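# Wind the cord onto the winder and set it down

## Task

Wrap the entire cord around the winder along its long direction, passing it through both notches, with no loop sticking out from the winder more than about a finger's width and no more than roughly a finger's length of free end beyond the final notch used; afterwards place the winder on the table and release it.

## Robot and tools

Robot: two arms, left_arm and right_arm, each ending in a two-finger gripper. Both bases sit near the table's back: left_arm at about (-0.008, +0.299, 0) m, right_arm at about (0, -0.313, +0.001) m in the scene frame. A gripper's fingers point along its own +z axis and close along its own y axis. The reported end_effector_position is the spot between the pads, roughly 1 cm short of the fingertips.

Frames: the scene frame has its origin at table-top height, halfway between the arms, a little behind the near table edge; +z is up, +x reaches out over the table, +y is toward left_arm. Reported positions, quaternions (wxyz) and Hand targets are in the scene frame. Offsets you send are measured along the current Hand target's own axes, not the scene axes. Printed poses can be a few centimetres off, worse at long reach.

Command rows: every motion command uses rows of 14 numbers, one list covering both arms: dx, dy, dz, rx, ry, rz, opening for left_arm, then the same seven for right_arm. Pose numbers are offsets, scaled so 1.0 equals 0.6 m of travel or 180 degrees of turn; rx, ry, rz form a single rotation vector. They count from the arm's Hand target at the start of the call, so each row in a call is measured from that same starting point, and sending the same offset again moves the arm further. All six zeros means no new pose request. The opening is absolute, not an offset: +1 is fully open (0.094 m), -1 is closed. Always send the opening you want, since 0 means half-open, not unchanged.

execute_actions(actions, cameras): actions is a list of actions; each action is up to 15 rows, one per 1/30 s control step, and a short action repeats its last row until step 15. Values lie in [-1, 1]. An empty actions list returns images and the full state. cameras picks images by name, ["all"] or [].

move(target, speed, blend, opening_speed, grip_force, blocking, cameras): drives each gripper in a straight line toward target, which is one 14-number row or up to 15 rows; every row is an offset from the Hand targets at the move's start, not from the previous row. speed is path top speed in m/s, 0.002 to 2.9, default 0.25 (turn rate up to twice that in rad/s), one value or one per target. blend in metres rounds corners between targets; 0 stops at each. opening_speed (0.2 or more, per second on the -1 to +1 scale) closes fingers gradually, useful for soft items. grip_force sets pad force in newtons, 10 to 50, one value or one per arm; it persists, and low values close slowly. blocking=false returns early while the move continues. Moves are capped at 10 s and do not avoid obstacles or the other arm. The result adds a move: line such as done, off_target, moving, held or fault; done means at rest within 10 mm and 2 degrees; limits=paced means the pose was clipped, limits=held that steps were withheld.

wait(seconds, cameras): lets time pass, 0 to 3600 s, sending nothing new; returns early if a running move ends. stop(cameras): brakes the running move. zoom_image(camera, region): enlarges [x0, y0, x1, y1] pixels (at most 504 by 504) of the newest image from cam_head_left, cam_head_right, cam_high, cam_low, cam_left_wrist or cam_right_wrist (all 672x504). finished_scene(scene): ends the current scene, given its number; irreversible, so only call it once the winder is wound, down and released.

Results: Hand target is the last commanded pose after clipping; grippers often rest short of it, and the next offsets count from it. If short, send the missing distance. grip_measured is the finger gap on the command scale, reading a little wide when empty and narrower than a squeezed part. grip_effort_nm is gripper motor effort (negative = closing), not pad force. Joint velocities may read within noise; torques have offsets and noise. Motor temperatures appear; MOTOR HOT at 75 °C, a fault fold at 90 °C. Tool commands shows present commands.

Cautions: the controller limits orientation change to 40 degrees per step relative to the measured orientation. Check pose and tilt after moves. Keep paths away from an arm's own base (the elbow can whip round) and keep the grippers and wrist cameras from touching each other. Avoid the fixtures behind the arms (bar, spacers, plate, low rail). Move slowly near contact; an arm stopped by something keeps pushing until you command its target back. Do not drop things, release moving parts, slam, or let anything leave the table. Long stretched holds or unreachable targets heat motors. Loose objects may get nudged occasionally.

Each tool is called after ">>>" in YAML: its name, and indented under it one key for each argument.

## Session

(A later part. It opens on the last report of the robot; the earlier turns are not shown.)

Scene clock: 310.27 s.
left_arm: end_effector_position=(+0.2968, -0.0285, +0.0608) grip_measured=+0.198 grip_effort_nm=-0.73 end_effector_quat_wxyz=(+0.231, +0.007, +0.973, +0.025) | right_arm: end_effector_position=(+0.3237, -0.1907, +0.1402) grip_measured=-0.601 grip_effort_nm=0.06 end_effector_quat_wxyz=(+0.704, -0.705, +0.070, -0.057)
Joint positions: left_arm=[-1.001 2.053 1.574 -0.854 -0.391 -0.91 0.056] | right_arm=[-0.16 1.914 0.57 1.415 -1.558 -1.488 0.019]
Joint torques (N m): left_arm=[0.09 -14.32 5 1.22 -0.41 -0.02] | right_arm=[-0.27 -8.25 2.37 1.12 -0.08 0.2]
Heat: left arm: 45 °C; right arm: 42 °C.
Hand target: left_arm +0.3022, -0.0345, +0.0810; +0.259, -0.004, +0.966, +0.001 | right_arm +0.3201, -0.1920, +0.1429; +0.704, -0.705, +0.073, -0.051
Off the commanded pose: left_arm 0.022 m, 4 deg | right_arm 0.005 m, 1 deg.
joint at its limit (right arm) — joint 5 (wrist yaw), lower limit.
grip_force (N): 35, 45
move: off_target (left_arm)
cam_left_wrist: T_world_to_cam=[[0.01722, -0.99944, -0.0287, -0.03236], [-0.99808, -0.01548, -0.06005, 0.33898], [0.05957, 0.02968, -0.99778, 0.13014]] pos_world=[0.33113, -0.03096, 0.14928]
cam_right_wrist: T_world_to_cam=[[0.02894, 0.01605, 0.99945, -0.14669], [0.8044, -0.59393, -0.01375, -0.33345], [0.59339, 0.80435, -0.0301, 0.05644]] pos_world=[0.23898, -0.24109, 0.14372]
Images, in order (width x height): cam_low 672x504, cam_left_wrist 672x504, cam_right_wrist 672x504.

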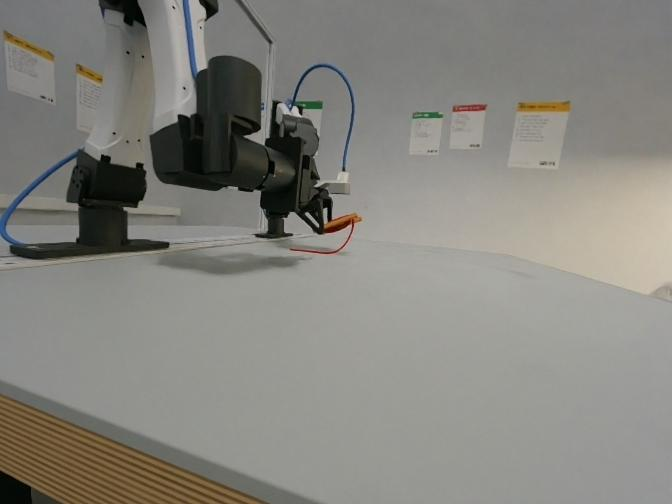

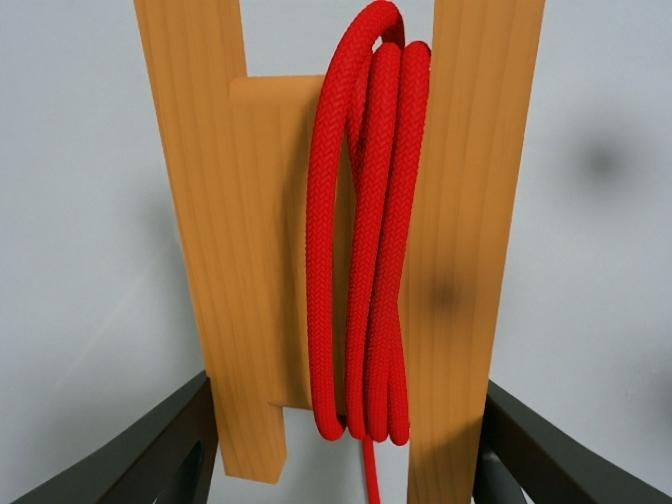

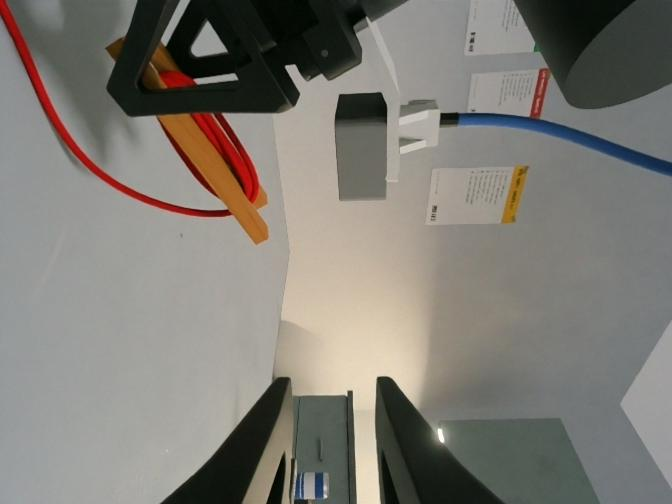

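>>> move:
  target: [-0.1167,0,-0.202,0,0,0,0.0,0,0,0,0,0,0,-0.6]
  speed: 0.12
  cameras: ["cam_left_wrist","cam_right_wrist","cam_low","cam_high"]

Scene clock: 319.50 s.
left_arm: end_effector_position=(+0.2976, -0.0336, +0.2157) grip_measured=+0.198 grip_effort_nm=-0.73 end_effector_quat_wxyz=(+0.250, +0.001, +0.968, +0.000) | right_arm: end_effector_position=(+0.3237, -0.1907, +0.1402) grip_measured=-0.601 grip_effort_nm=0.06 end_effector_quat_wxyz=(+0.704, -0.705, +0.070, -0.057)
Joint positions: left_arm=[-1.001 2.055 2.186 -1.401 -0.394 -0.91 0.056] | right_arm=[-0.16 1.914 0.57 1.415 -1.558 -1.488 0.019]
Joint torques (N m): left_arm=[0.53 -8.81 7.83 0.89 -0.41 0.06] | right_arm=[-0.32 -8.51 2.32 1.16 -0.04 0.21]
Heat: left arm: 45 °C; right arm: 42 °C.
Hand target: left_arm +0.3020, -0.0345, +0.2208; +0.259, -0.004, +0.966, +0.001 | right_arm +0.3201, -0.1920, +0.1429; +0.704, -0.705, +0.073, -0.051
Off the commanded pose: left_arm 0.007 m, 1 deg | right_arm 0.005 m, 1 deg.
joint at its limit (right arm) — joint 5 (wrist yaw), lower limit.
grip_force (N): 35, 45
move: done
cam_left_wrist: T_world_to_cam=[[0.01709, -0.99961, 0.0222, -0.044], [-0.99509, -0.01917, -0.0971, 0.35602], [0.09749, -0.02043, -0.99503, 0.27126]] pos_world=[0.32858, -0.03161, 0.30545]
cam_right_wrist: T_world_to_cam=[[0.02894, 0.01605, 0.99945, -0.14669], [0.8044, -0.59393, -0.01375, -0.33345], [0.59339, 0.80435, -0.0301, 0.05644]] pos_world=[0.23898, -0.24109, 0.14372]
Images, in order (width x height): cam_high 672x504, cam_low 672x504, cam_left_wrist 672x504, cam_right_wrist 672x504.

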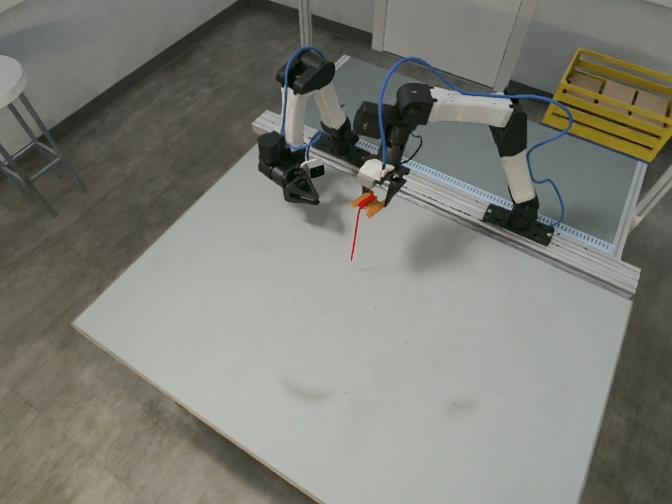

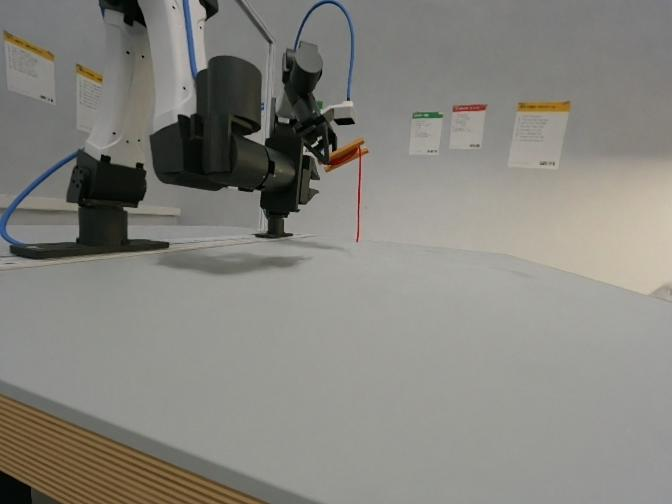

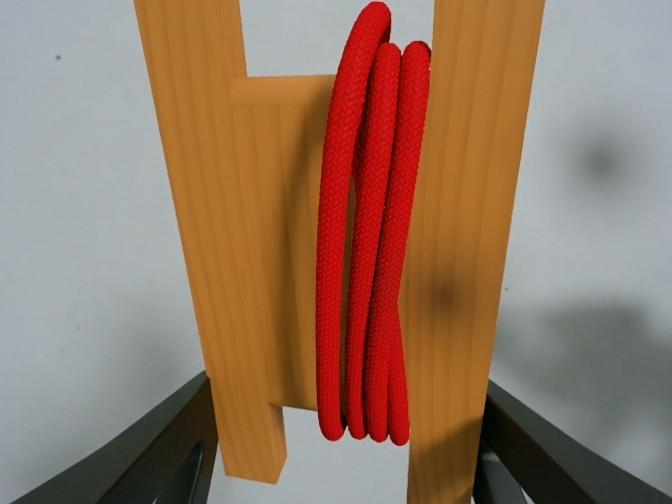

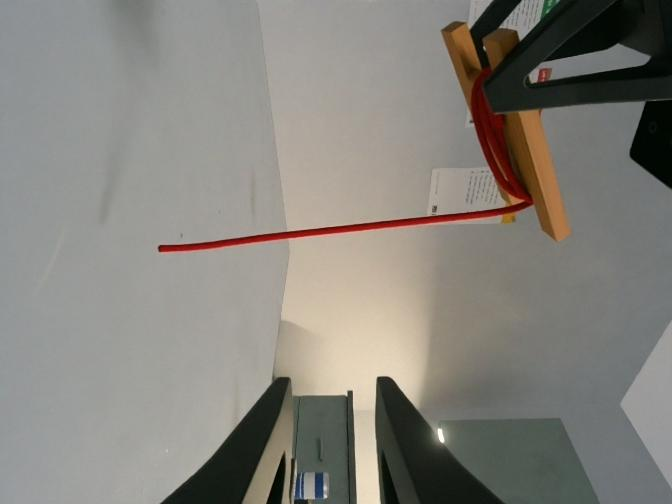

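>>> move:
  target: [0,0,0,0,0,0,0.0,0.0131,-0.1467,0.0143,-0.0517,-0.0117,0.837,-0.3]
  speed: 0.3
  cameras: ["cam_right_wrist","cam_high","cam_low"]

Scene clock: 326.50 s.
left_arm: end_effector_position=(+0.2975, -0.0335, +0.2156) grip_measured=+0.198 grip_effort_nm=-0.73 end_effector_quat_wxyz=(+0.250, +0.001, +0.968, +0.001) | right_arm: end_effector_position=(+0.3326, -0.1866, +0.2192) grip_measured=-0.301 grip_effort_nm=0.06 end_effector_quat_wxyz=(+0.213, -0.106, +0.702, +0.671)
Joint positions: left_arm=[-1.001 2.055 2.186 -1.402 -0.394 -0.91 0.056] | right_arm=[-0.143 1.575 0.864 0.126 -1.562 0.52 0.033]
Joint torques (N m): left_arm=[0.53 -8.83 7.77 0.92 -0.41 0.05] | right_arm=[0.9 -7.76 7.1 1.18 -0.37 -0.05]
Heat: left arm: 45 °C; right arm: 42 °C.
Hand target: left_arm +0.3020, -0.0345, +0.2208; +0.259, -0.004, +0.966, +0.001 | right_arm +0.3321, -0.1850, +0.2306; +0.185, -0.149, +0.693, +0.681
Off the commanded pose: left_arm 0.007 m, 1 deg | right_arm 0.011 m, 6 deg.
joint sent to its limit (right arm) — joint 5 (wrist yaw), lower limit. The joint targets are off in orientation, not in position.
grip_force (N): 35, 45
move: off_target (right_arm)
cam_right_wrist: T_world_to_cam=[[0.43173, -0.05927, -0.90005, 0.04229], [-0.86446, -0.31208, -0.3941, 0.35397], [-0.25753, 0.94821, -0.18597, 0.3943]] pos_world=[0.38928, -0.2609, 0.25089]
Images, in order (width x height): cam_high 672x504, cam_low 672x504, cam_right_wrist 672x504.

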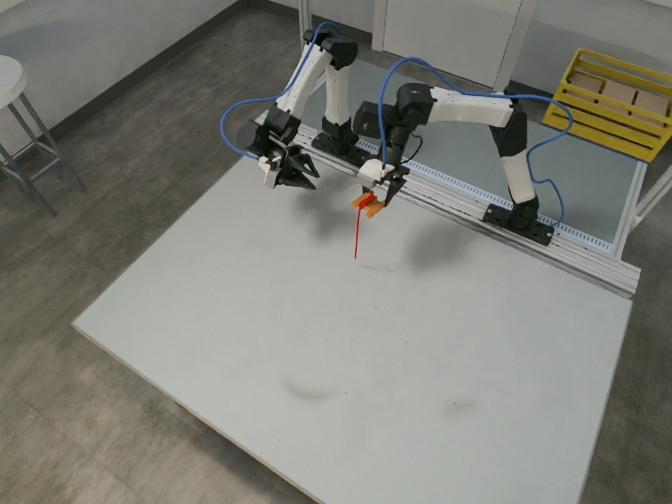

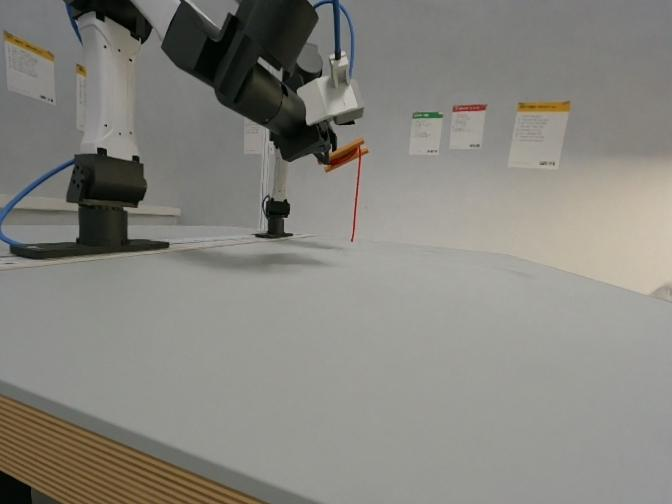

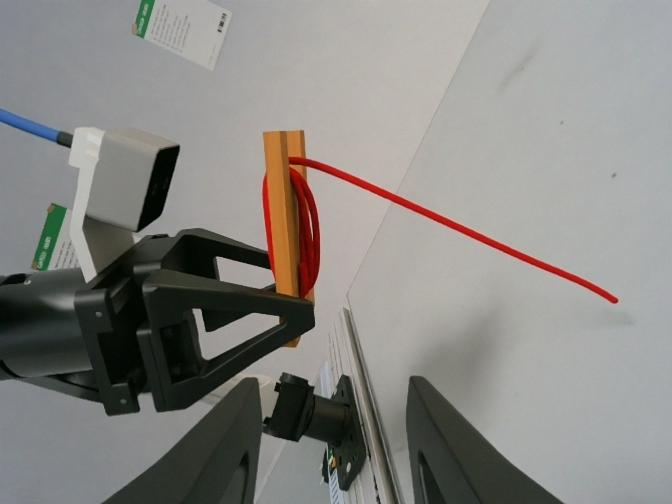

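>>> move:
  target: [0,0,0,0,0,0,0.0,-0.0035,0.036,0.1077,0,0,0,-0.3]
  speed: 0.12
  cameras: ["cam_right_wrist"]

Scene clock: 329.67 s.
left_arm: end_effector_position=(+0.2975, -0.0335, +0.2156) grip_measured=+0.198 grip_effort_nm=-0.73 end_effector_quat_wxyz=(+0.250, +0.001, +0.968, +0.001) | right_arm: end_effector_position=(+0.3295, -0.1221, +0.2511) grip_measured=-0.301 grip_effort_nm=0.07 end_effector_quat_wxyz=(+0.178, -0.155, +0.700, +0.674)
Joint positions: left_arm=[-1.001 2.055 2.186 -1.402 -0.394 -0.91 0.056] | right_arm=[0.059 1.565 0.918 0.374 -1.476 0.815 0.033]
Joint torques (N m): left_arm=[0.51 -8.77 7.79 0.94 -0.42 0.05] | right_arm=[0.94 -7.1 4.71 1.56 -0.03 -0.03]
Heat: left arm: 45 °C; right arm: 42 °C.
Hand target: left_arm +0.3020, -0.0345, +0.2208; +0.259, -0.004, +0.966, +0.001 | right_arm +0.3275, -0.1200, +0.2505; +0.184, -0.149, +0.693, +0.681
Off the commanded pose: left_arm 0.007 m, 1 deg | right_arm 0.003 m, 2 deg.
grip_force (N): 35, 45
move: done
cam_right_wrist: T_world_to_cam=[[0.45238, -0.0269, -0.89142, 0.07118], [-0.81456, -0.41942, -0.40071, 0.35608], [-0.3631, 0.90739, -0.21165, 0.37449]] pos_world=[0.39383, -0.18855, 0.2854]

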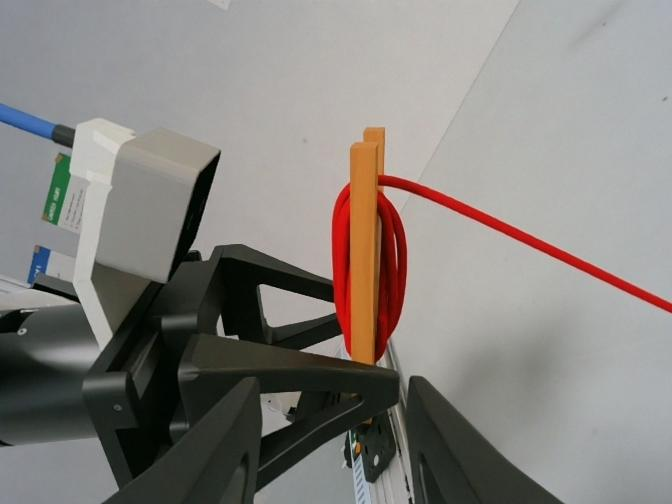

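>>> zoom_image:
  camera: "cam_right_wrist"
  region: [250, 110, 460, 430]

Scaled by 1.575 from the camera's image (finer frame: 960x720).

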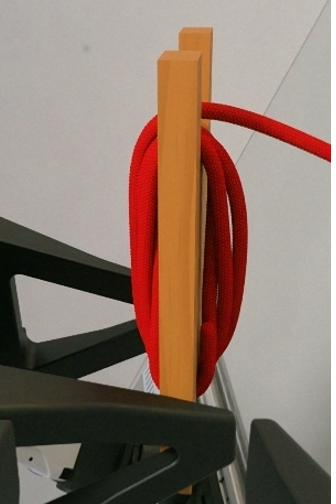

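>>> move:
  target: [0,0,0,0,0,0,0.0,0.0057,-0.0143,0.1118,0,0,0,-0.3]
  speed: 0.1
  cameras: ["cam_right_wrist"]

Scene clock: 333.20 s.
left_arm: end_effector_position=(+0.2975, -0.0335, +0.2156) grip_measured=+0.198 grip_effort_nm=-0.73 end_effector_quat_wxyz=(+0.250, +0.001, +0.968, +0.001) | right_arm: end_effector_position=(+0.3318, -0.0553, +0.2481) grip_measured=-0.301 grip_effort_nm=0.06 end_effector_quat_wxyz=(+0.190, -0.156, +0.691, +0.680)
Joint positions: left_arm=[-1.001 2.055 2.186 -1.402 -0.394 -0.91 0.056] | right_arm=[0.261 1.646 0.881 0.769 -1.267 1.071 0.033]
Joint torques (N m): left_arm=[0.55 -8.83 7.76 0.93 -0.42 0.05] | right_arm=[0.79 -5.63 4.55 1.65 0.09 0.02]
Heat: left arm: 46 °C; right arm: 42 °C.
Hand target: left_arm +0.3020, -0.0345, +0.2208; +0.259, -0.004, +0.966, +0.001 | right_arm +0.3320, -0.0531, +0.2408; +0.184, -0.149, +0.693, +0.681
Off the commanded pose: left_arm 0.007 m, 1 deg | right_arm 0.007 m, 1 deg.
grip_force (N): 35, 45
move: done
cam_right_wrist: T_world_to_cam=[[0.46941, -0.00858, -0.88294, 0.06254], [-0.81041, -0.40118, -0.42696, 0.39085], [-0.35055, 0.91596, -0.19527, 0.30639]] pos_world=[0.39479, -0.1233, 0.28192]

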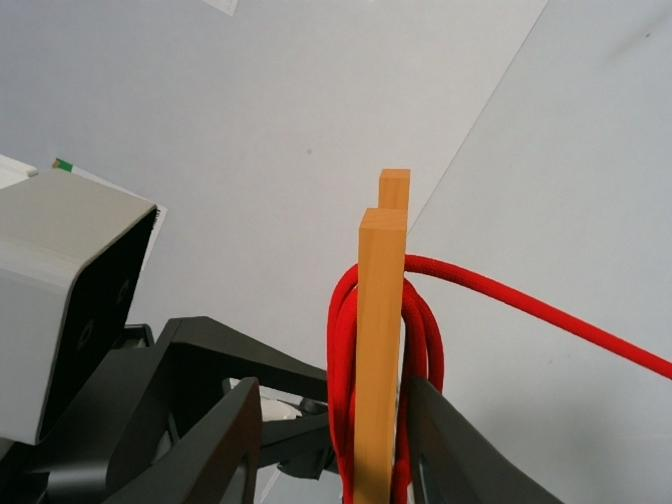

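>>> move:
  target: [0,0,0,0,0,0,0.0,0,-0.02,0,0,0,0,-0.3]
  speed: 0.08
  cameras: ["cam_right_wrist"]

Scene clock: 334.43 s.
left_arm: end_effector_position=(+0.2975, -0.0335, +0.2156) grip_measured=+0.198 grip_effort_nm=-0.73 end_effector_quat_wxyz=(+0.250, +0.001, +0.968, +0.001) | right_arm: end_effector_position=(+0.3371, -0.0539, +0.2385) grip_measured=-0.301 grip_effort_nm=0.06 end_effector_quat_wxyz=(+0.191, -0.157, +0.690, +0.680)
Joint positions: left_arm=[-1.001 2.055 2.186 -1.402 -0.394 -0.91 0.056] | right_arm=[0.261 1.689 0.881 0.818 -1.267 1.074 0.033]
Joint torques (N m): left_arm=[0.54 -8.8 7.75 0.93 -0.42 0.07] | right_arm=[0.28 -5.93 4.36 1.68 0.08 -0.05]
Heat: left arm: 46 °C; right arm: 41 °C.
Hand target: left_arm +0.3020, -0.0345, +0.2208; +0.259, -0.004, +0.966, +0.001 | right_arm +0.3374, -0.0534, +0.2302; +0.184, -0.149, +0.693, +0.681
Off the commanded pose: left_arm 0.007 m, 1 deg | right_arm 0.008 m, 1 deg.
grip_force (N): 35, 45
move: done
cam_right_wrist: T_world_to_cam=[[0.4719, -0.007, -0.88162, 0.05052], [-0.80921, -0.40038, -0.42996, 0.39208], [-0.34997, 0.91632, -0.19461, 0.30474]] pos_world=[0.40009, -0.12191, 0.27243]

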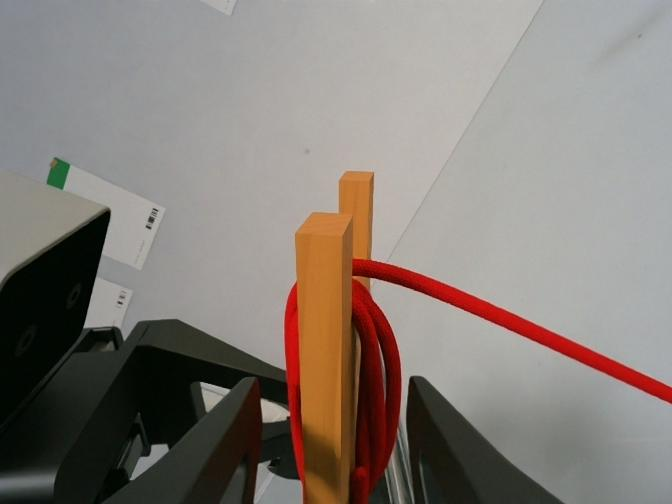

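>>> move:
  target: [0,0,0,0,0,0,0.0,0,0.003,0,0,0,0,-0.95]
  speed: 0.08
  opening_speed: 0.4
  cameras: ["cam_right_wrist","cam_left_wrist"]

Scene clock: 336.53 s.
left_arm: end_effector_position=(+0.2981, -0.0327, +0.2142) grip_measured=+0.198 grip_effort_nm=-0.73 end_effector_quat_wxyz=(+0.250, +0.001, +0.968, +0.005) | right_arm: end_effector_position=(+0.3372, -0.0540, +0.2381) grip_measured=-0.837 grip_effort_nm=-0.95 end_effector_quat_wxyz=(+0.191, -0.155, +0.690, +0.681)
Joint positions: left_arm=[-1.001 2.059 2.186 -1.404 -0.399 -0.91 0.056] | right_arm=[0.261 1.689 0.878 0.82 -1.265 1.078 0.008]
Joint torques (N m): left_arm=[0.53 -9.21 7.84 0.94 -0.38 0.06] | right_arm=[0.42 -6.41 4.64 1.58 0.08 -0.03]
Heat: left arm: 46 °C; right arm: 41 °C.
Hand target: left_arm +0.3020, -0.0345, +0.2209; +0.259, -0.004, +0.966, +0.001 | right_arm +0.3366, -0.0534, +0.2318; +0.184, -0.149, +0.693, +0.681
Off the commanded pose: left_arm 0.008 m, 1 deg | right_arm 0.006 m, 1 deg.
grip_force (N): 35, 45
move: done
cam_left_wrist: T_world_to_cam=[[0.01889, -0.99973, 0.0135, -0.04182], [-0.99499, -0.02012, -0.09797, 0.35657], [0.09821, -0.01159, -0.9951, 0.26978]] pos_world=[0.32908, -0.0315, 0.30396]
cam_right_wrist: T_world_to_cam=[[0.46856, -0.00778, -0.8834, 0.05162], [-0.8116, -0.39875, -0.42696, 0.39199], [-0.34893, 0.91703, -0.19315, 0.30416]] pos_world=[0.40009, -0.12222, 0.27172]
Images, in order (width x height): cam_left_wrist 672x504, cam_right_wrist 672x504.

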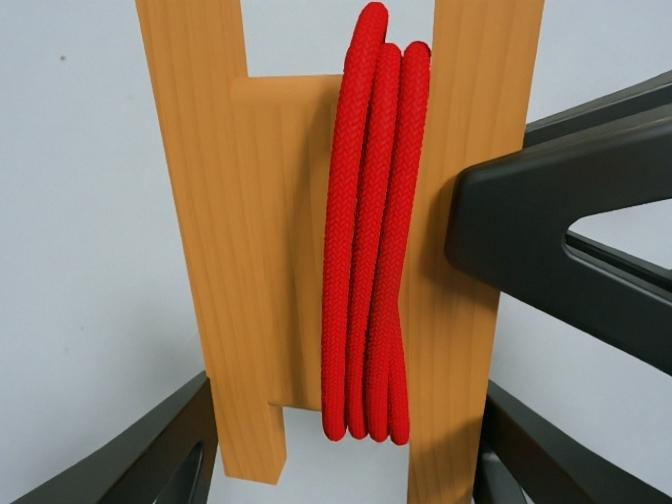

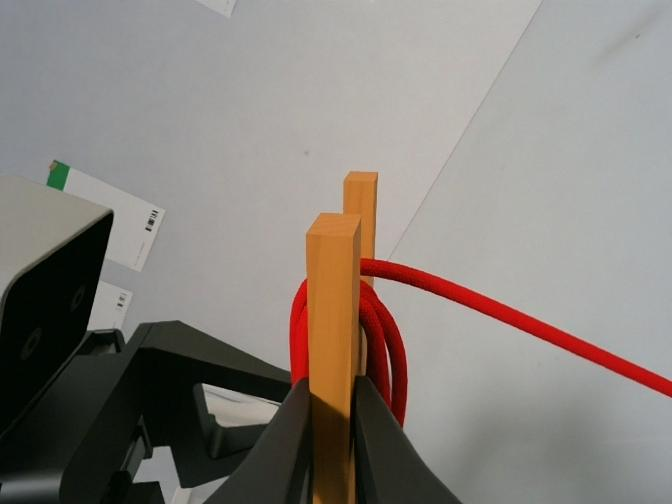

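>>> move:
  target: [0,0,0,0,0,0,0.55,0,0,0,0,0,0,-0.95]
  opening_speed: 0.5
  cameras: ["cam_left_wrist"]

>>> move:
  target:
    - [0,0,-0.2167,0,0,0,0.55,0,0,0,0,0,0,-0.95]
    - [-0.06,0.25,-0.2333,0.2435,0.0653,-0.0653,0.55,0,0,0,0,0,0,-0.95]
    - [-0.0747,0.2742,-0.0575,0.487,0.1306,-0.1306,-0.3,0,0,0,0,0,0,-0.95]
  speed: 0.15
  blend: 0.03
  cameras: ["cam_left_wrist","cam_right_wrist","cam_high","cam_low"]

Scene clock: 339.00 s.
left_arm: end_effector_position=(+0.2984, -0.0328, +0.2150) grip_measured=+0.547 grip_effort_nm=0.13 end_effector_quat_wxyz=(+0.251, +0.000, +0.968, +0.004) | right_arm: end_effector_position=(+0.3373, -0.0540, +0.2381) grip_measured=-0.855 grip_effort_nm=-0.96 end_effector_quat_wxyz=(+0.191, -0.154, +0.690, +0.681)
Joint positions: left_arm=[-1.001 2.059 2.188 -1.405 -0.4 -0.91 0.073] | right_arm=[0.261 1.689 0.878 0.82 -1.265 1.079 0.007]
Joint torques (N m): left_arm=[0.53 -9.2 7.64 0.94 -0.34 0.05] | right_arm=[0.59 -6.38 4.48 1.6 0.02 -0.09]
Heat: left arm: 46 °C; right arm: 41 °C.
Hand target: left_arm +0.3020, -0.0345, +0.2209; +0.259, -0.004, +0.966, +0.001 | right_arm +0.3366, -0.0534, +0.2318; +0.184, -0.149, +0.693, +0.681
Off the commanded pose: left_arm 0.007 m, 1 deg | right_arm 0.006 m, 1 deg.
grip_force (N): 35, 45
move: done
cam_left_wrist: T_world_to_cam=[[0.0192, -0.99971, 0.01446, -0.04213], [-0.99478, -0.02055, -0.09994, 0.35718], [0.10021, -0.01247, -0.99489, 0.26993]] pos_world=[0.32908, -0.03141, 0.30486]

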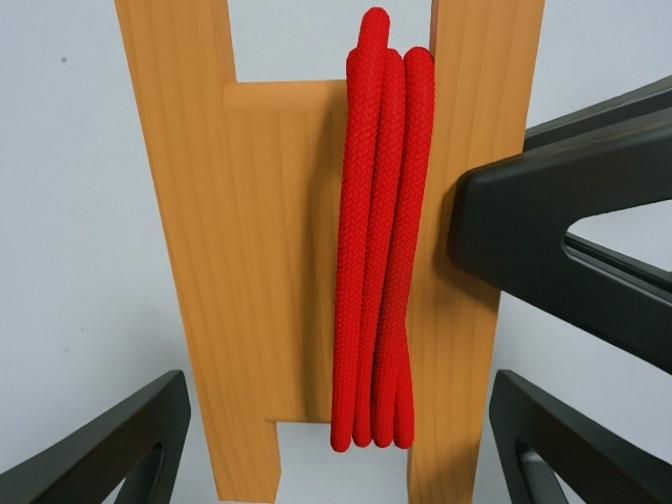

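Scene clock: 348.40 s.
left_arm: end_effector_position=(+0.3183, +0.1279, +0.2743) grip_measured=-0.298 grip_effort_nm=-0.08 end_effector_quat_wxyz=(+0.001, -0.011, +0.712, -0.702) | right_arm: end_effector_position=(+0.3373, -0.0540, +0.2381) grip_measured=-0.855 grip_effort_nm=-0.96 end_effector_quat_wxyz=(+0.191, -0.154, +0.690, +0.681)
Joint positions: left_arm=[-0.017 1.753 1.402 -1.101 1.566 -0.147 0.033] | right_arm=[0.261 1.689 0.878 0.82 -1.265 1.079 0.007]
Joint torques (N m): left_arm=[0.96 -6.19 5.41 0.74 0.73 0.28] | right_arm=[0.55 -6.35 4.51 1.56 0.04 -0.02]
Heat: left arm: 45 °C; right arm: 40 °C.
Hand target: left_arm +0.3222, +0.1302, +0.2733; +0.004, -0.003, +0.708, -0.707 | right_arm +0.3366, -0.0534, +0.2318; +0.184, -0.149, +0.693, +0.681
Off the commanded pose: left_arm 0.005 m, 1 deg | right_arm 0.006 m, 1 deg.
grip_force (N): 35, 45
move: done
cam_left_wrist: T_world_to_cam=[[0.04021, -0.00165, 0.99919, -0.28726], [-0.92397, 0.38059, 0.03781, 0.27462], [-0.38035, -0.92474, 0.01378, 0.32188]] pos_world=[0.38772, 0.19266, 0.27221]
cam_right_wrist: T_world_to_cam=[[0.46788, -0.00808, -0.88375, 0.05181], [-0.8122, -0.39817, -0.42636, 0.39218], [-0.34844, 0.91728, -0.19285, 0.30393]] pos_world=[0.40019, -0.12222, 0.27161]
Images, in order (width x height): cam_high 672x504, cam_low 672x504, cam_left_wrist 672x504, cam_right_wrist 672x504.

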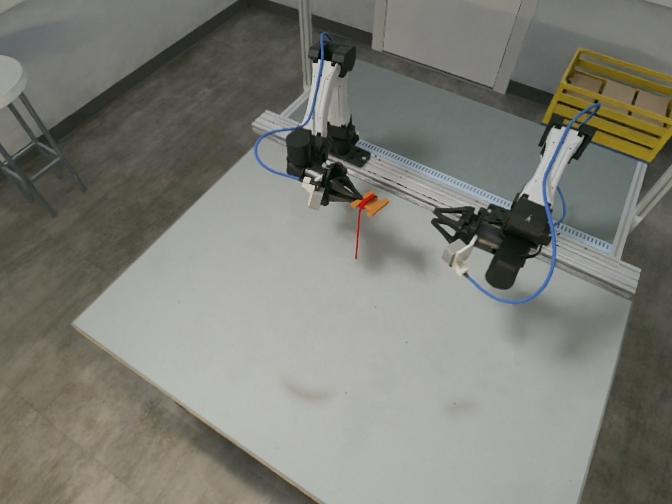

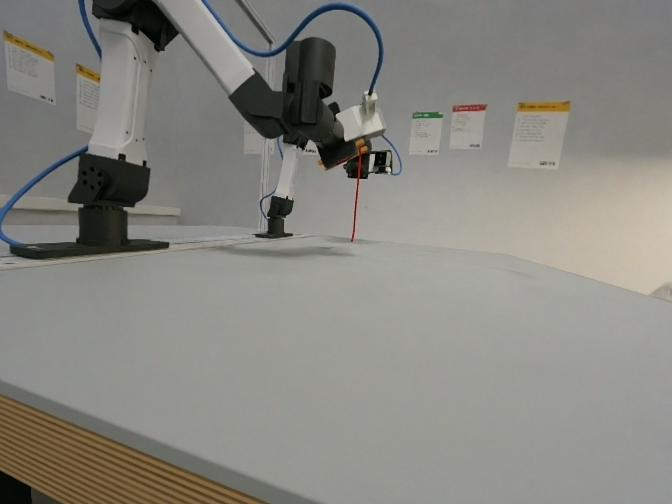

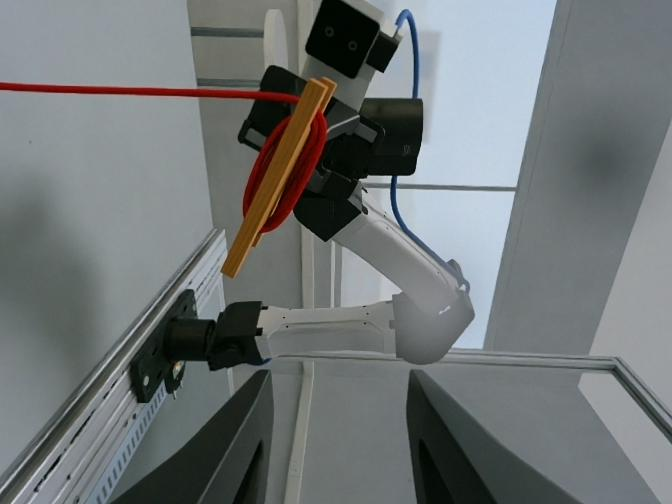

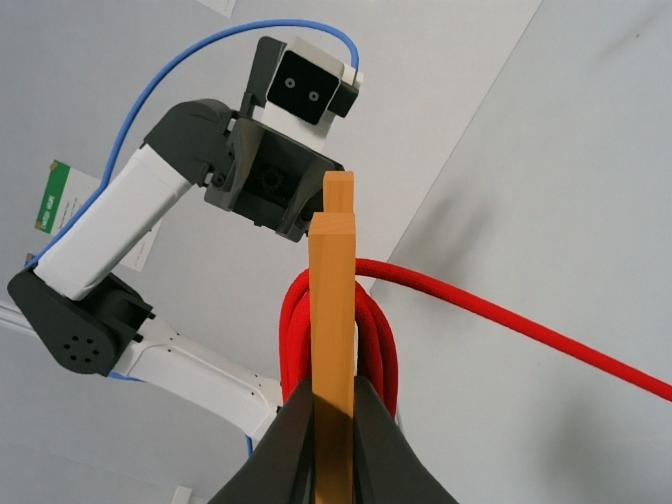

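>>> move:
  target:
    - [0,0,0,0,0,0,-0.3,-0.0459,0.0889,-0.0005,0,0,0,-0.95]
    - [0,0,0,0,0,0,-0.3,-0.0459,0.0889,-0.0005,0,0,-0.42,-0.95]
  speed: 0.25
  blend: 0.02
  cameras: ["cam_left_wrist","cam_low"]

Scene clock: 353.10 s.
left_arm: end_effector_position=(+0.3183, +0.1279, +0.2743) grip_measured=-0.298 grip_effort_nm=-0.09 end_effector_quat_wxyz=(+0.001, -0.011, +0.712, -0.702) | right_arm: end_effector_position=(+0.3368, -0.0541, +0.2781) grip_measured=-0.855 grip_effort_nm=-0.96 end_effector_quat_wxyz=(+0.551, -0.533, +0.471, +0.437)
Joint positions: left_arm=[-0.017 1.753 1.402 -1.101 1.566 -0.147 0.033] | right_arm=[0.261 1.602 0.983 0.589 -1.265 -0.213 0.007]
Joint torques (N m): left_arm=[0.98 -6.19 5.42 0.74 0.74 0.29] | right_arm=[0.69 -7.95 7.84 1.46 0 -0.2]
Heat: left arm: 45 °C; right arm: 41 °C.
Hand target: left_arm +0.3222, +0.1302, +0.2733; +0.004, -0.003, +0.708, -0.707 | right_arm +0.3367, -0.0534, +0.2919; +0.563, -0.542, +0.456, +0.425
Off the commanded pose: left_arm 0.005 m, 1 deg | right_arm 0.014 m, 3 deg.
grip_force (N): 35, 45
move: off_target (right_arm)
cam_left_wrist: T_world_to_cam=[[0.04021, -0.00165, 0.99919, -0.28726], [-0.92397, 0.38059, 0.03781, 0.27462], [-0.38035, -0.92474, 0.01378, 0.32188]] pos_world=[0.38772, 0.19266, 0.27221]
Images, in order (width x height): cam_low 672x504, cam_left_wrist 672x504.

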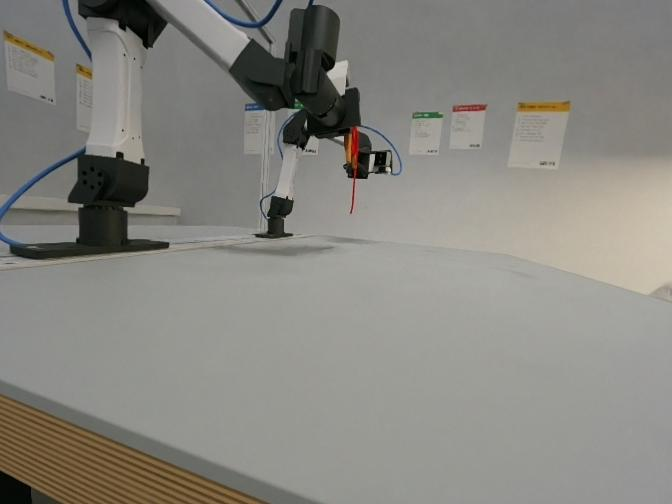

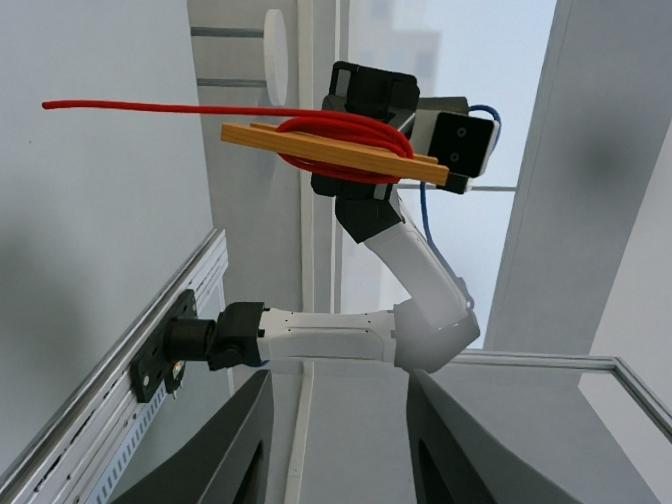

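>>> move:
  target: [0,0,0,0,0,0,-0.3,0,0,0,0,0,-0.40,-0.95]
  speed: 0.22
  cameras: ["cam_left_wrist","cam_low","cam_right_wrist"]

Scene clock: 357.40 s.
left_arm: end_effector_position=(+0.3183, +0.1279, +0.2743) grip_measured=-0.298 grip_effort_nm=-0.08 end_effector_quat_wxyz=(+0.001, -0.011, +0.712, -0.702) | right_arm: end_effector_position=(+0.3367, -0.0541, +0.2777) grip_measured=-0.855 grip_effort_nm=-0.96 end_effector_quat_wxyz=(+0.702, -0.709, +0.064, +0.026)
Joint positions: left_arm=[-0.017 1.753 1.402 -1.101 1.566 -0.147 0.033] | right_arm=[0.261 1.602 0.983 0.586 -1.265 -1.481 0.007]
Joint torques (N m): left_arm=[0.99 -6.23 5.45 0.74 0.74 0.29] | right_arm=[0.5 -8.21 7.75 1.36 -0.01 -0.09]
Heat: left arm: 44 °C; right arm: 41 °C.
Hand target: left_arm +0.3222, +0.1302, +0.2733; +0.004, -0.003, +0.708, -0.707 | right_arm +0.3367, -0.0534, +0.2919; +0.705, -0.707, +0.050, +0.013
Off the commanded pose: left_arm 0.005 m, 1 deg | right_arm 0.014 m, 2 deg.
grip_force (N): 35, 45
move: off_target (right_arm)
cam_left_wrist: T_world_to_cam=[[0.04021, -0.00165, 0.99919, -0.28726], [-0.92397, 0.38059, 0.03781, 0.27462], [-0.38035, -0.92474, 0.01378, 0.32188]] pos_world=[0.38772, 0.19266, 0.27221]
cam_right_wrist: T_world_to_cam=[[0.13546, 0.02317, 0.99051, -0.31975], [0.86601, -0.48845, -0.10701, -0.25012], [0.48133, 0.87229, -0.08623, 0.00003]] pos_world=[0.25991, -0.11479, 0.28995]
Images, in order (width x height): cam_low 672x504, cam_left_wrist 672x504, cam_right_wrist 672x504.

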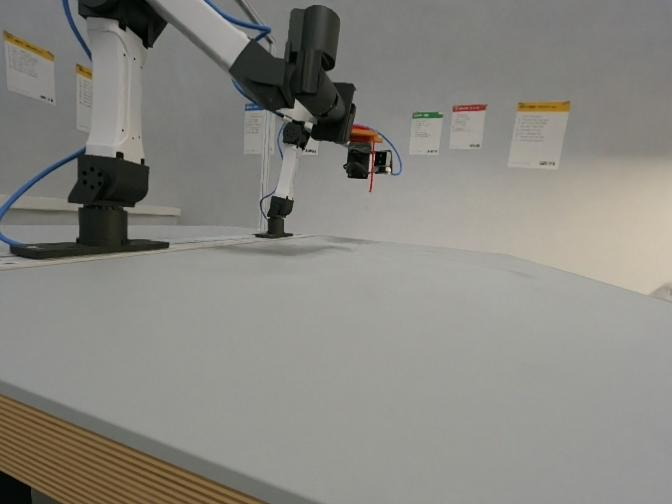

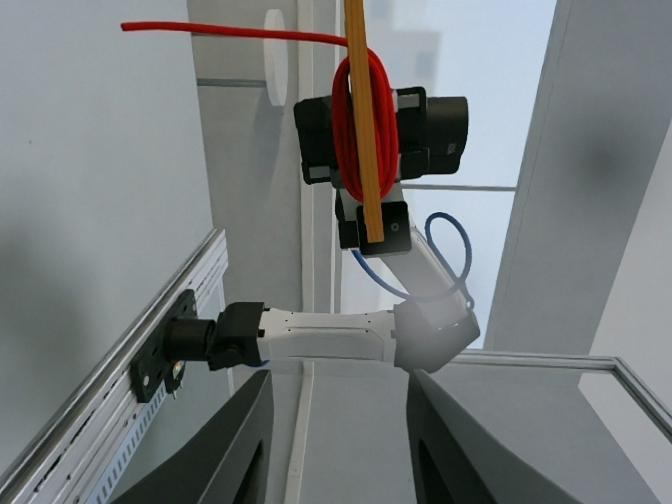

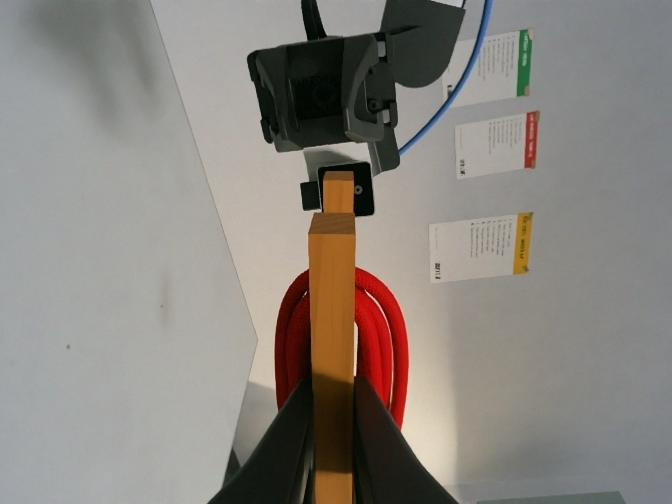

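>>> zoom_image:
  camera: "cam_left_wrist"
  region: [240, 0, 500, 270]

>>> zoom_image:
  camera: "cam_right_wrist"
  region: [220, 160, 460, 440]

Scaled by 1.867 from the camera's image (finer frame: 960x720).

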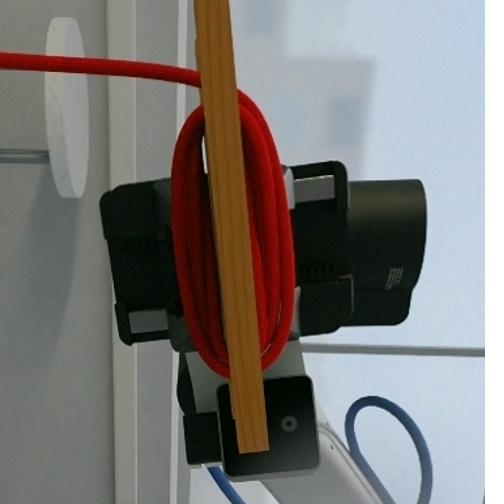

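Scaled by 1.800 from the camera's image (finer frame: 960x720).

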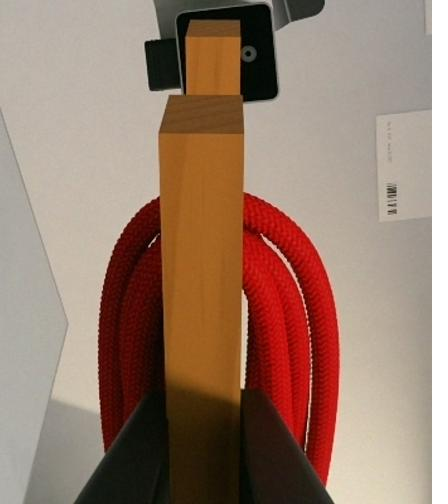

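>>> move:
  target: [-0.0767,-0.0211,0.1308,0,0,-0.039,-0.3,0,0,0,0,0,0,-0.95]
  speed: 0.15
  cameras: ["cam_left_wrist"]

Scene clock: 361.80 s.
left_arm: end_effector_position=(+0.3667, +0.0554, +0.2823) grip_measured=-0.298 grip_effort_nm=-0.09 end_effector_quat_wxyz=(-0.106, +0.002, +0.724, -0.681) | right_arm: end_effector_position=(+0.3367, -0.0541, +0.2775) grip_measured=-0.855 grip_effort_nm=-0.96 end_effector_quat_wxyz=(+0.702, -0.709, +0.064, +0.026)
Joint positions: left_arm=[-0.202 2.035 1.822 -1.063 1.532 -0.459 0.033] | right_arm=[0.261 1.602 0.983 0.584 -1.265 -1.483 0.007]
Joint torques (N m): left_arm=[0.01 -10.02 6.67 1.15 0.55 0] | right_arm=[0.39 -8.18 7.8 1.35 0 -0.06]
Heat: left arm: 44 °C; right arm: 42 °C.
Hand target: left_arm +0.3689, +0.0520, +0.2858; -0.040, -0.046, +0.706, -0.705 | right_arm +0.3367, -0.0534, +0.2919; +0.705, -0.707, +0.050, +0.013
Off the commanded pose: left_arm 0.005 m, 10 deg | right_arm 0.014 m, 2 deg.
grip_force (N): 35, 45
move: off_target (left_arm)
cam_left_wrist: T_world_to_cam=[[0.16906, -0.06398, 0.98353, -0.33665], [-0.83228, 0.52526, 0.17724, 0.26572], [-0.52795, -0.84853, 0.03555, 0.3169]] pos_world=[0.44538, 0.10779, 0.27275]

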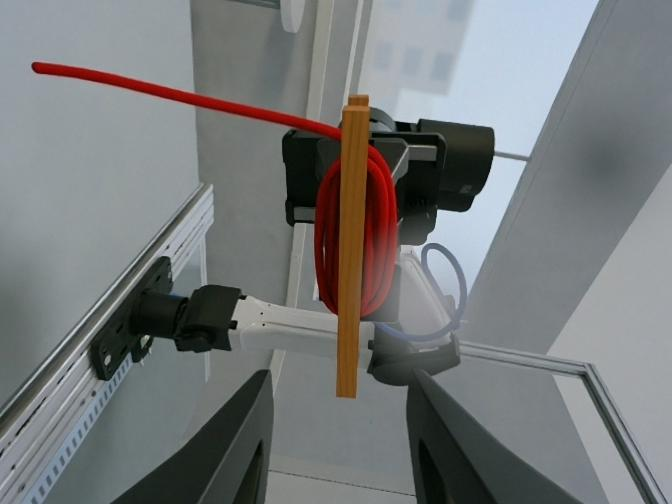

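>>> move:
  target: [0.0097,-0.0037,0.1157,-0.0051,0.0413,0,-0.3,0,0,0,0,0,0,-0.95]
  speed: 0.1
  cameras: ["cam_left_wrist"]

Scene clock: 368.17 s.
left_arm: end_effector_position=(+0.3686, -0.0165, +0.2748) grip_measured=-0.298 grip_effort_nm=-0.08 end_effector_quat_wxyz=(-0.102, -0.013, +0.713, -0.693) | right_arm: end_effector_position=(+0.3369, -0.0542, +0.2767) grip_measured=-0.856 grip_effort_nm=-0.96 end_effector_quat_wxyz=(+0.701, -0.709, +0.067, +0.028)
Joint positions: left_arm=[-0.368 1.938 1.356 0.552 1.362 -1.72 0.033] | right_arm=[0.261 1.602 0.983 0.578 -1.264 -1.483 0.007]
Joint torques (N m): left_arm=[0.02 -12.4 5.38 2.08 -0.05 0.05] | right_arm=[0.31 -8.08 7.91 1.41 0.01 -0.04]
Heat: left arm: 44 °C; right arm: 42 °C.
Hand target: left_arm +0.3639, -0.0174, +0.2887; -0.086, +0.000, +0.708, -0.701 | right_arm +0.3367, -0.0534, +0.2919; +0.705, -0.707, +0.050, +0.013
Off the commanded pose: left_arm 0.015 m, 3 deg | right_arm 0.015 m, 3 deg.
grip_force (N): 35, 45
move: off_target (left_arm)
cam_left_wrist: T_world_to_cam=[[0.18756, -0.02939, 0.98181, -0.33994], [-0.84518, 0.50448, 0.17656, 0.31094], [-0.50049, -0.86293, 0.06978, 0.23745]] pos_world=[0.44539, 0.03805, 0.26229]

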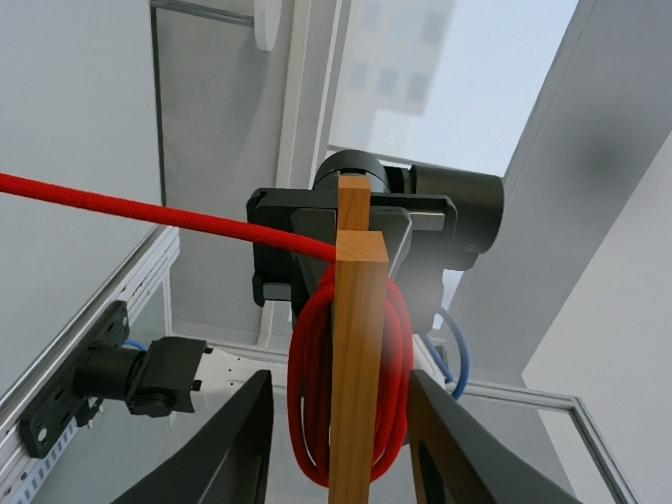

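>>> move:
  target: [0,-0.012,0,0,0,0,-0.3,0,0,0,0,0,0,-0.95]
  speed: 0.08
  cameras: ["cam_left_wrist"]

Scene clock: 369.10 s.
left_arm: end_effector_position=(+0.3686, -0.0165, +0.2749) grip_measured=-0.298 grip_effort_nm=-0.08 end_effector_quat_wxyz=(-0.106, -0.018, +0.713, -0.693) | right_arm: end_effector_position=(+0.3369, -0.0542, +0.2767) grip_measured=-0.856 grip_effort_nm=-0.96 end_effector_quat_wxyz=(+0.701, -0.709, +0.067, +0.028)
Joint positions: left_arm=[-0.368 1.938 1.356 0.553 1.362 -1.734 0.033] | right_arm=[0.261 1.602 0.983 0.578 -1.264 -1.483 0.007]
Joint torques (N m): left_arm=[0.03 -12.78 6.76 2 -0.06 -0.01] | right_arm=[0.43 -8.1 7.91 1.37 -0.02 -0.08]
Heat: left arm: 44 °C; right arm: 42 °C.
Hand target: left_arm +0.3648, -0.0175, +0.2958; -0.086, +0.000, +0.708, -0.701 | right_arm +0.3367, -0.0534, +0.2919; +0.705, -0.707, +0.050, +0.013
Off the commanded pose: left_arm 0.021 m, 3 deg | right_arm 0.015 m, 3 deg.
grip_force (N): 35, 45
move: off_target (left_arm)
cam_left_wrist: T_world_to_cam=[[0.20097, -0.03099, 0.97911, -0.34422], [-0.84281, 0.50395, 0.18894, 0.30665], [-0.49928, -0.86318, 0.07516, 0.23547]] pos_world=[0.44519, 0.03805, 0.26139]

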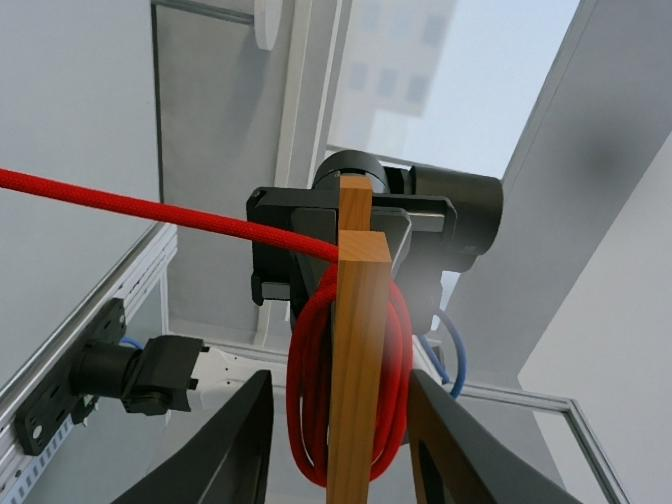

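>>> move:
  target: [0,0.006,0,0,0,0,-0.95,0,0,0,0,0,0,-0.95]
  speed: 0.08
  opening_speed: 0.4
  grip_force: [40,45]
  cameras: ["cam_left_wrist","cam_right_wrist"]

Scene clock: 371.23 s.
left_arm: end_effector_position=(+0.3693, -0.0166, +0.2770) grip_measured=-0.822 grip_effort_nm=-0.82 end_effector_quat_wxyz=(-0.099, -0.013, +0.712, -0.695) | right_arm: end_effector_position=(+0.3371, -0.0541, +0.2771) grip_measured=-0.856 grip_effort_nm=-0.96 end_effector_quat_wxyz=(+0.701, -0.710, +0.067, +0.028)
Joint positions: left_arm=[-0.368 1.938 1.356 0.572 1.358 -1.734 0.008] | right_arm=[0.261 1.602 0.986 0.575 -1.264 -1.483 0.007]
Joint torques (N m): left_arm=[0.03 -12.41 5.94 1.94 -0.04 0.04] | right_arm=[0.43 -8.16 7.76 1.45 -0.03 -0.11]
Heat: left arm: 44 °C; right arm: 43 °C.
Hand target: left_arm +0.3644, -0.0174, +0.2923; -0.086, +0.000, +0.708, -0.701 | right_arm +0.3367, -0.0534, +0.2918; +0.705, -0.707, +0.050, +0.013
Off the commanded pose: left_arm 0.016 m, 2 deg | right_arm 0.015 m, 3 deg.
grip_force (N): 40, 45
move: off_target (left_arm)
cam_left_wrist: T_world_to_cam=[[0.18332, -0.02407, 0.98276, -0.34085], [-0.84783, 0.50212, 0.17045, 0.3138], [-0.49757, -0.86446, 0.07164, 0.23589]] pos_world=[0.4459, 0.03814, 0.26459]
cam_right_wrist: T_world_to_cam=[[0.14198, 0.02546, 0.98954, -0.32099], [0.86475, -0.48968, -0.11148, -0.24889], [0.48172, 0.87153, -0.09154, 0.00101]] pos_world=[0.26032, -0.11459, 0.28998]

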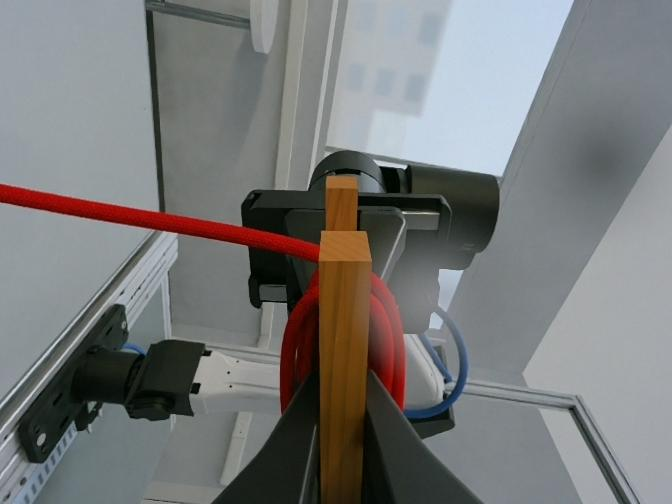

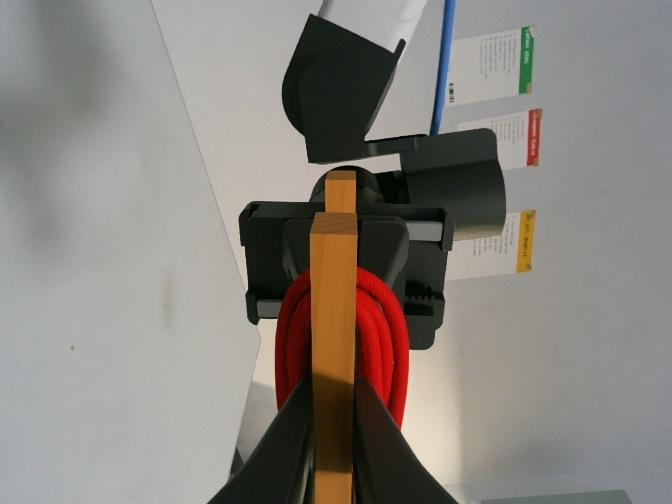

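>>> move:
  target: [0,0,0,0,0,0,-0.95,0,0,0,0,0,0,-0.5]
  opening_speed: 0.5
  cameras: ["cam_right_wrist"]

Scene clock: 373.57 s.
left_arm: end_effector_position=(+0.3693, -0.0166, +0.2770) grip_measured=-0.822 grip_effort_nm=-0.82 end_effector_quat_wxyz=(-0.099, -0.013, +0.712, -0.695) | right_arm: end_effector_position=(+0.3372, -0.0541, +0.2771) grip_measured=-0.502 grip_effort_nm=0.06 end_effector_quat_wxyz=(+0.701, -0.710, +0.067, +0.028)
Joint positions: left_arm=[-0.368 1.938 1.356 0.572 1.358 -1.735 0.008] | right_arm=[0.261 1.602 0.986 0.575 -1.263 -1.484 0.023]
Joint torques (N m): left_arm=[0.02 -12.51 5.9 1.93 -0.04 0.03] | right_arm=[0.38 -8.03 7.57 1.42 -0.05 -0.05]
Heat: left arm: 44 °C; right arm: 43 °C.
Hand target: left_arm +0.3644, -0.0174, +0.2922; -0.086, +0.000, +0.708, -0.701 | right_arm +0.3367, -0.0534, +0.2918; +0.705, -0.707, +0.050, +0.013
Off the commanded pose: left_arm 0.016 m, 2 deg | right_arm 0.015 m, 3 deg.
grip_force (N): 40, 45
move: done
cam_right_wrist: T_world_to_cam=[[0.14124, 0.02549, 0.98965, -0.32082], [0.86468, -0.48995, -0.11079, -0.2491], [0.48205, 0.87138, -0.09124, 0.00082]] pos_world=[0.26031, -0.11459, 0.28998]

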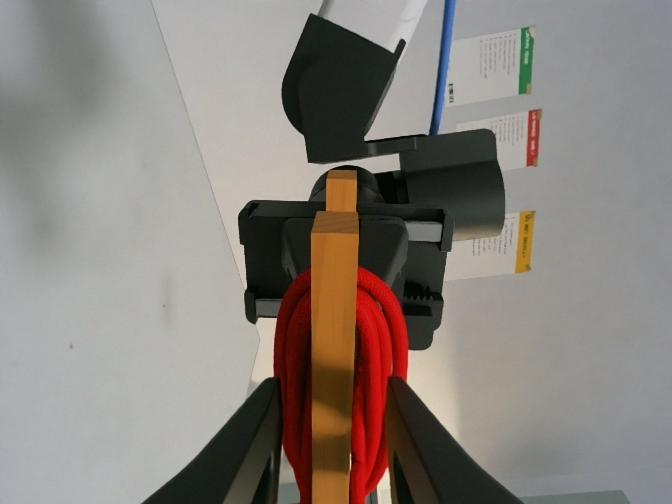

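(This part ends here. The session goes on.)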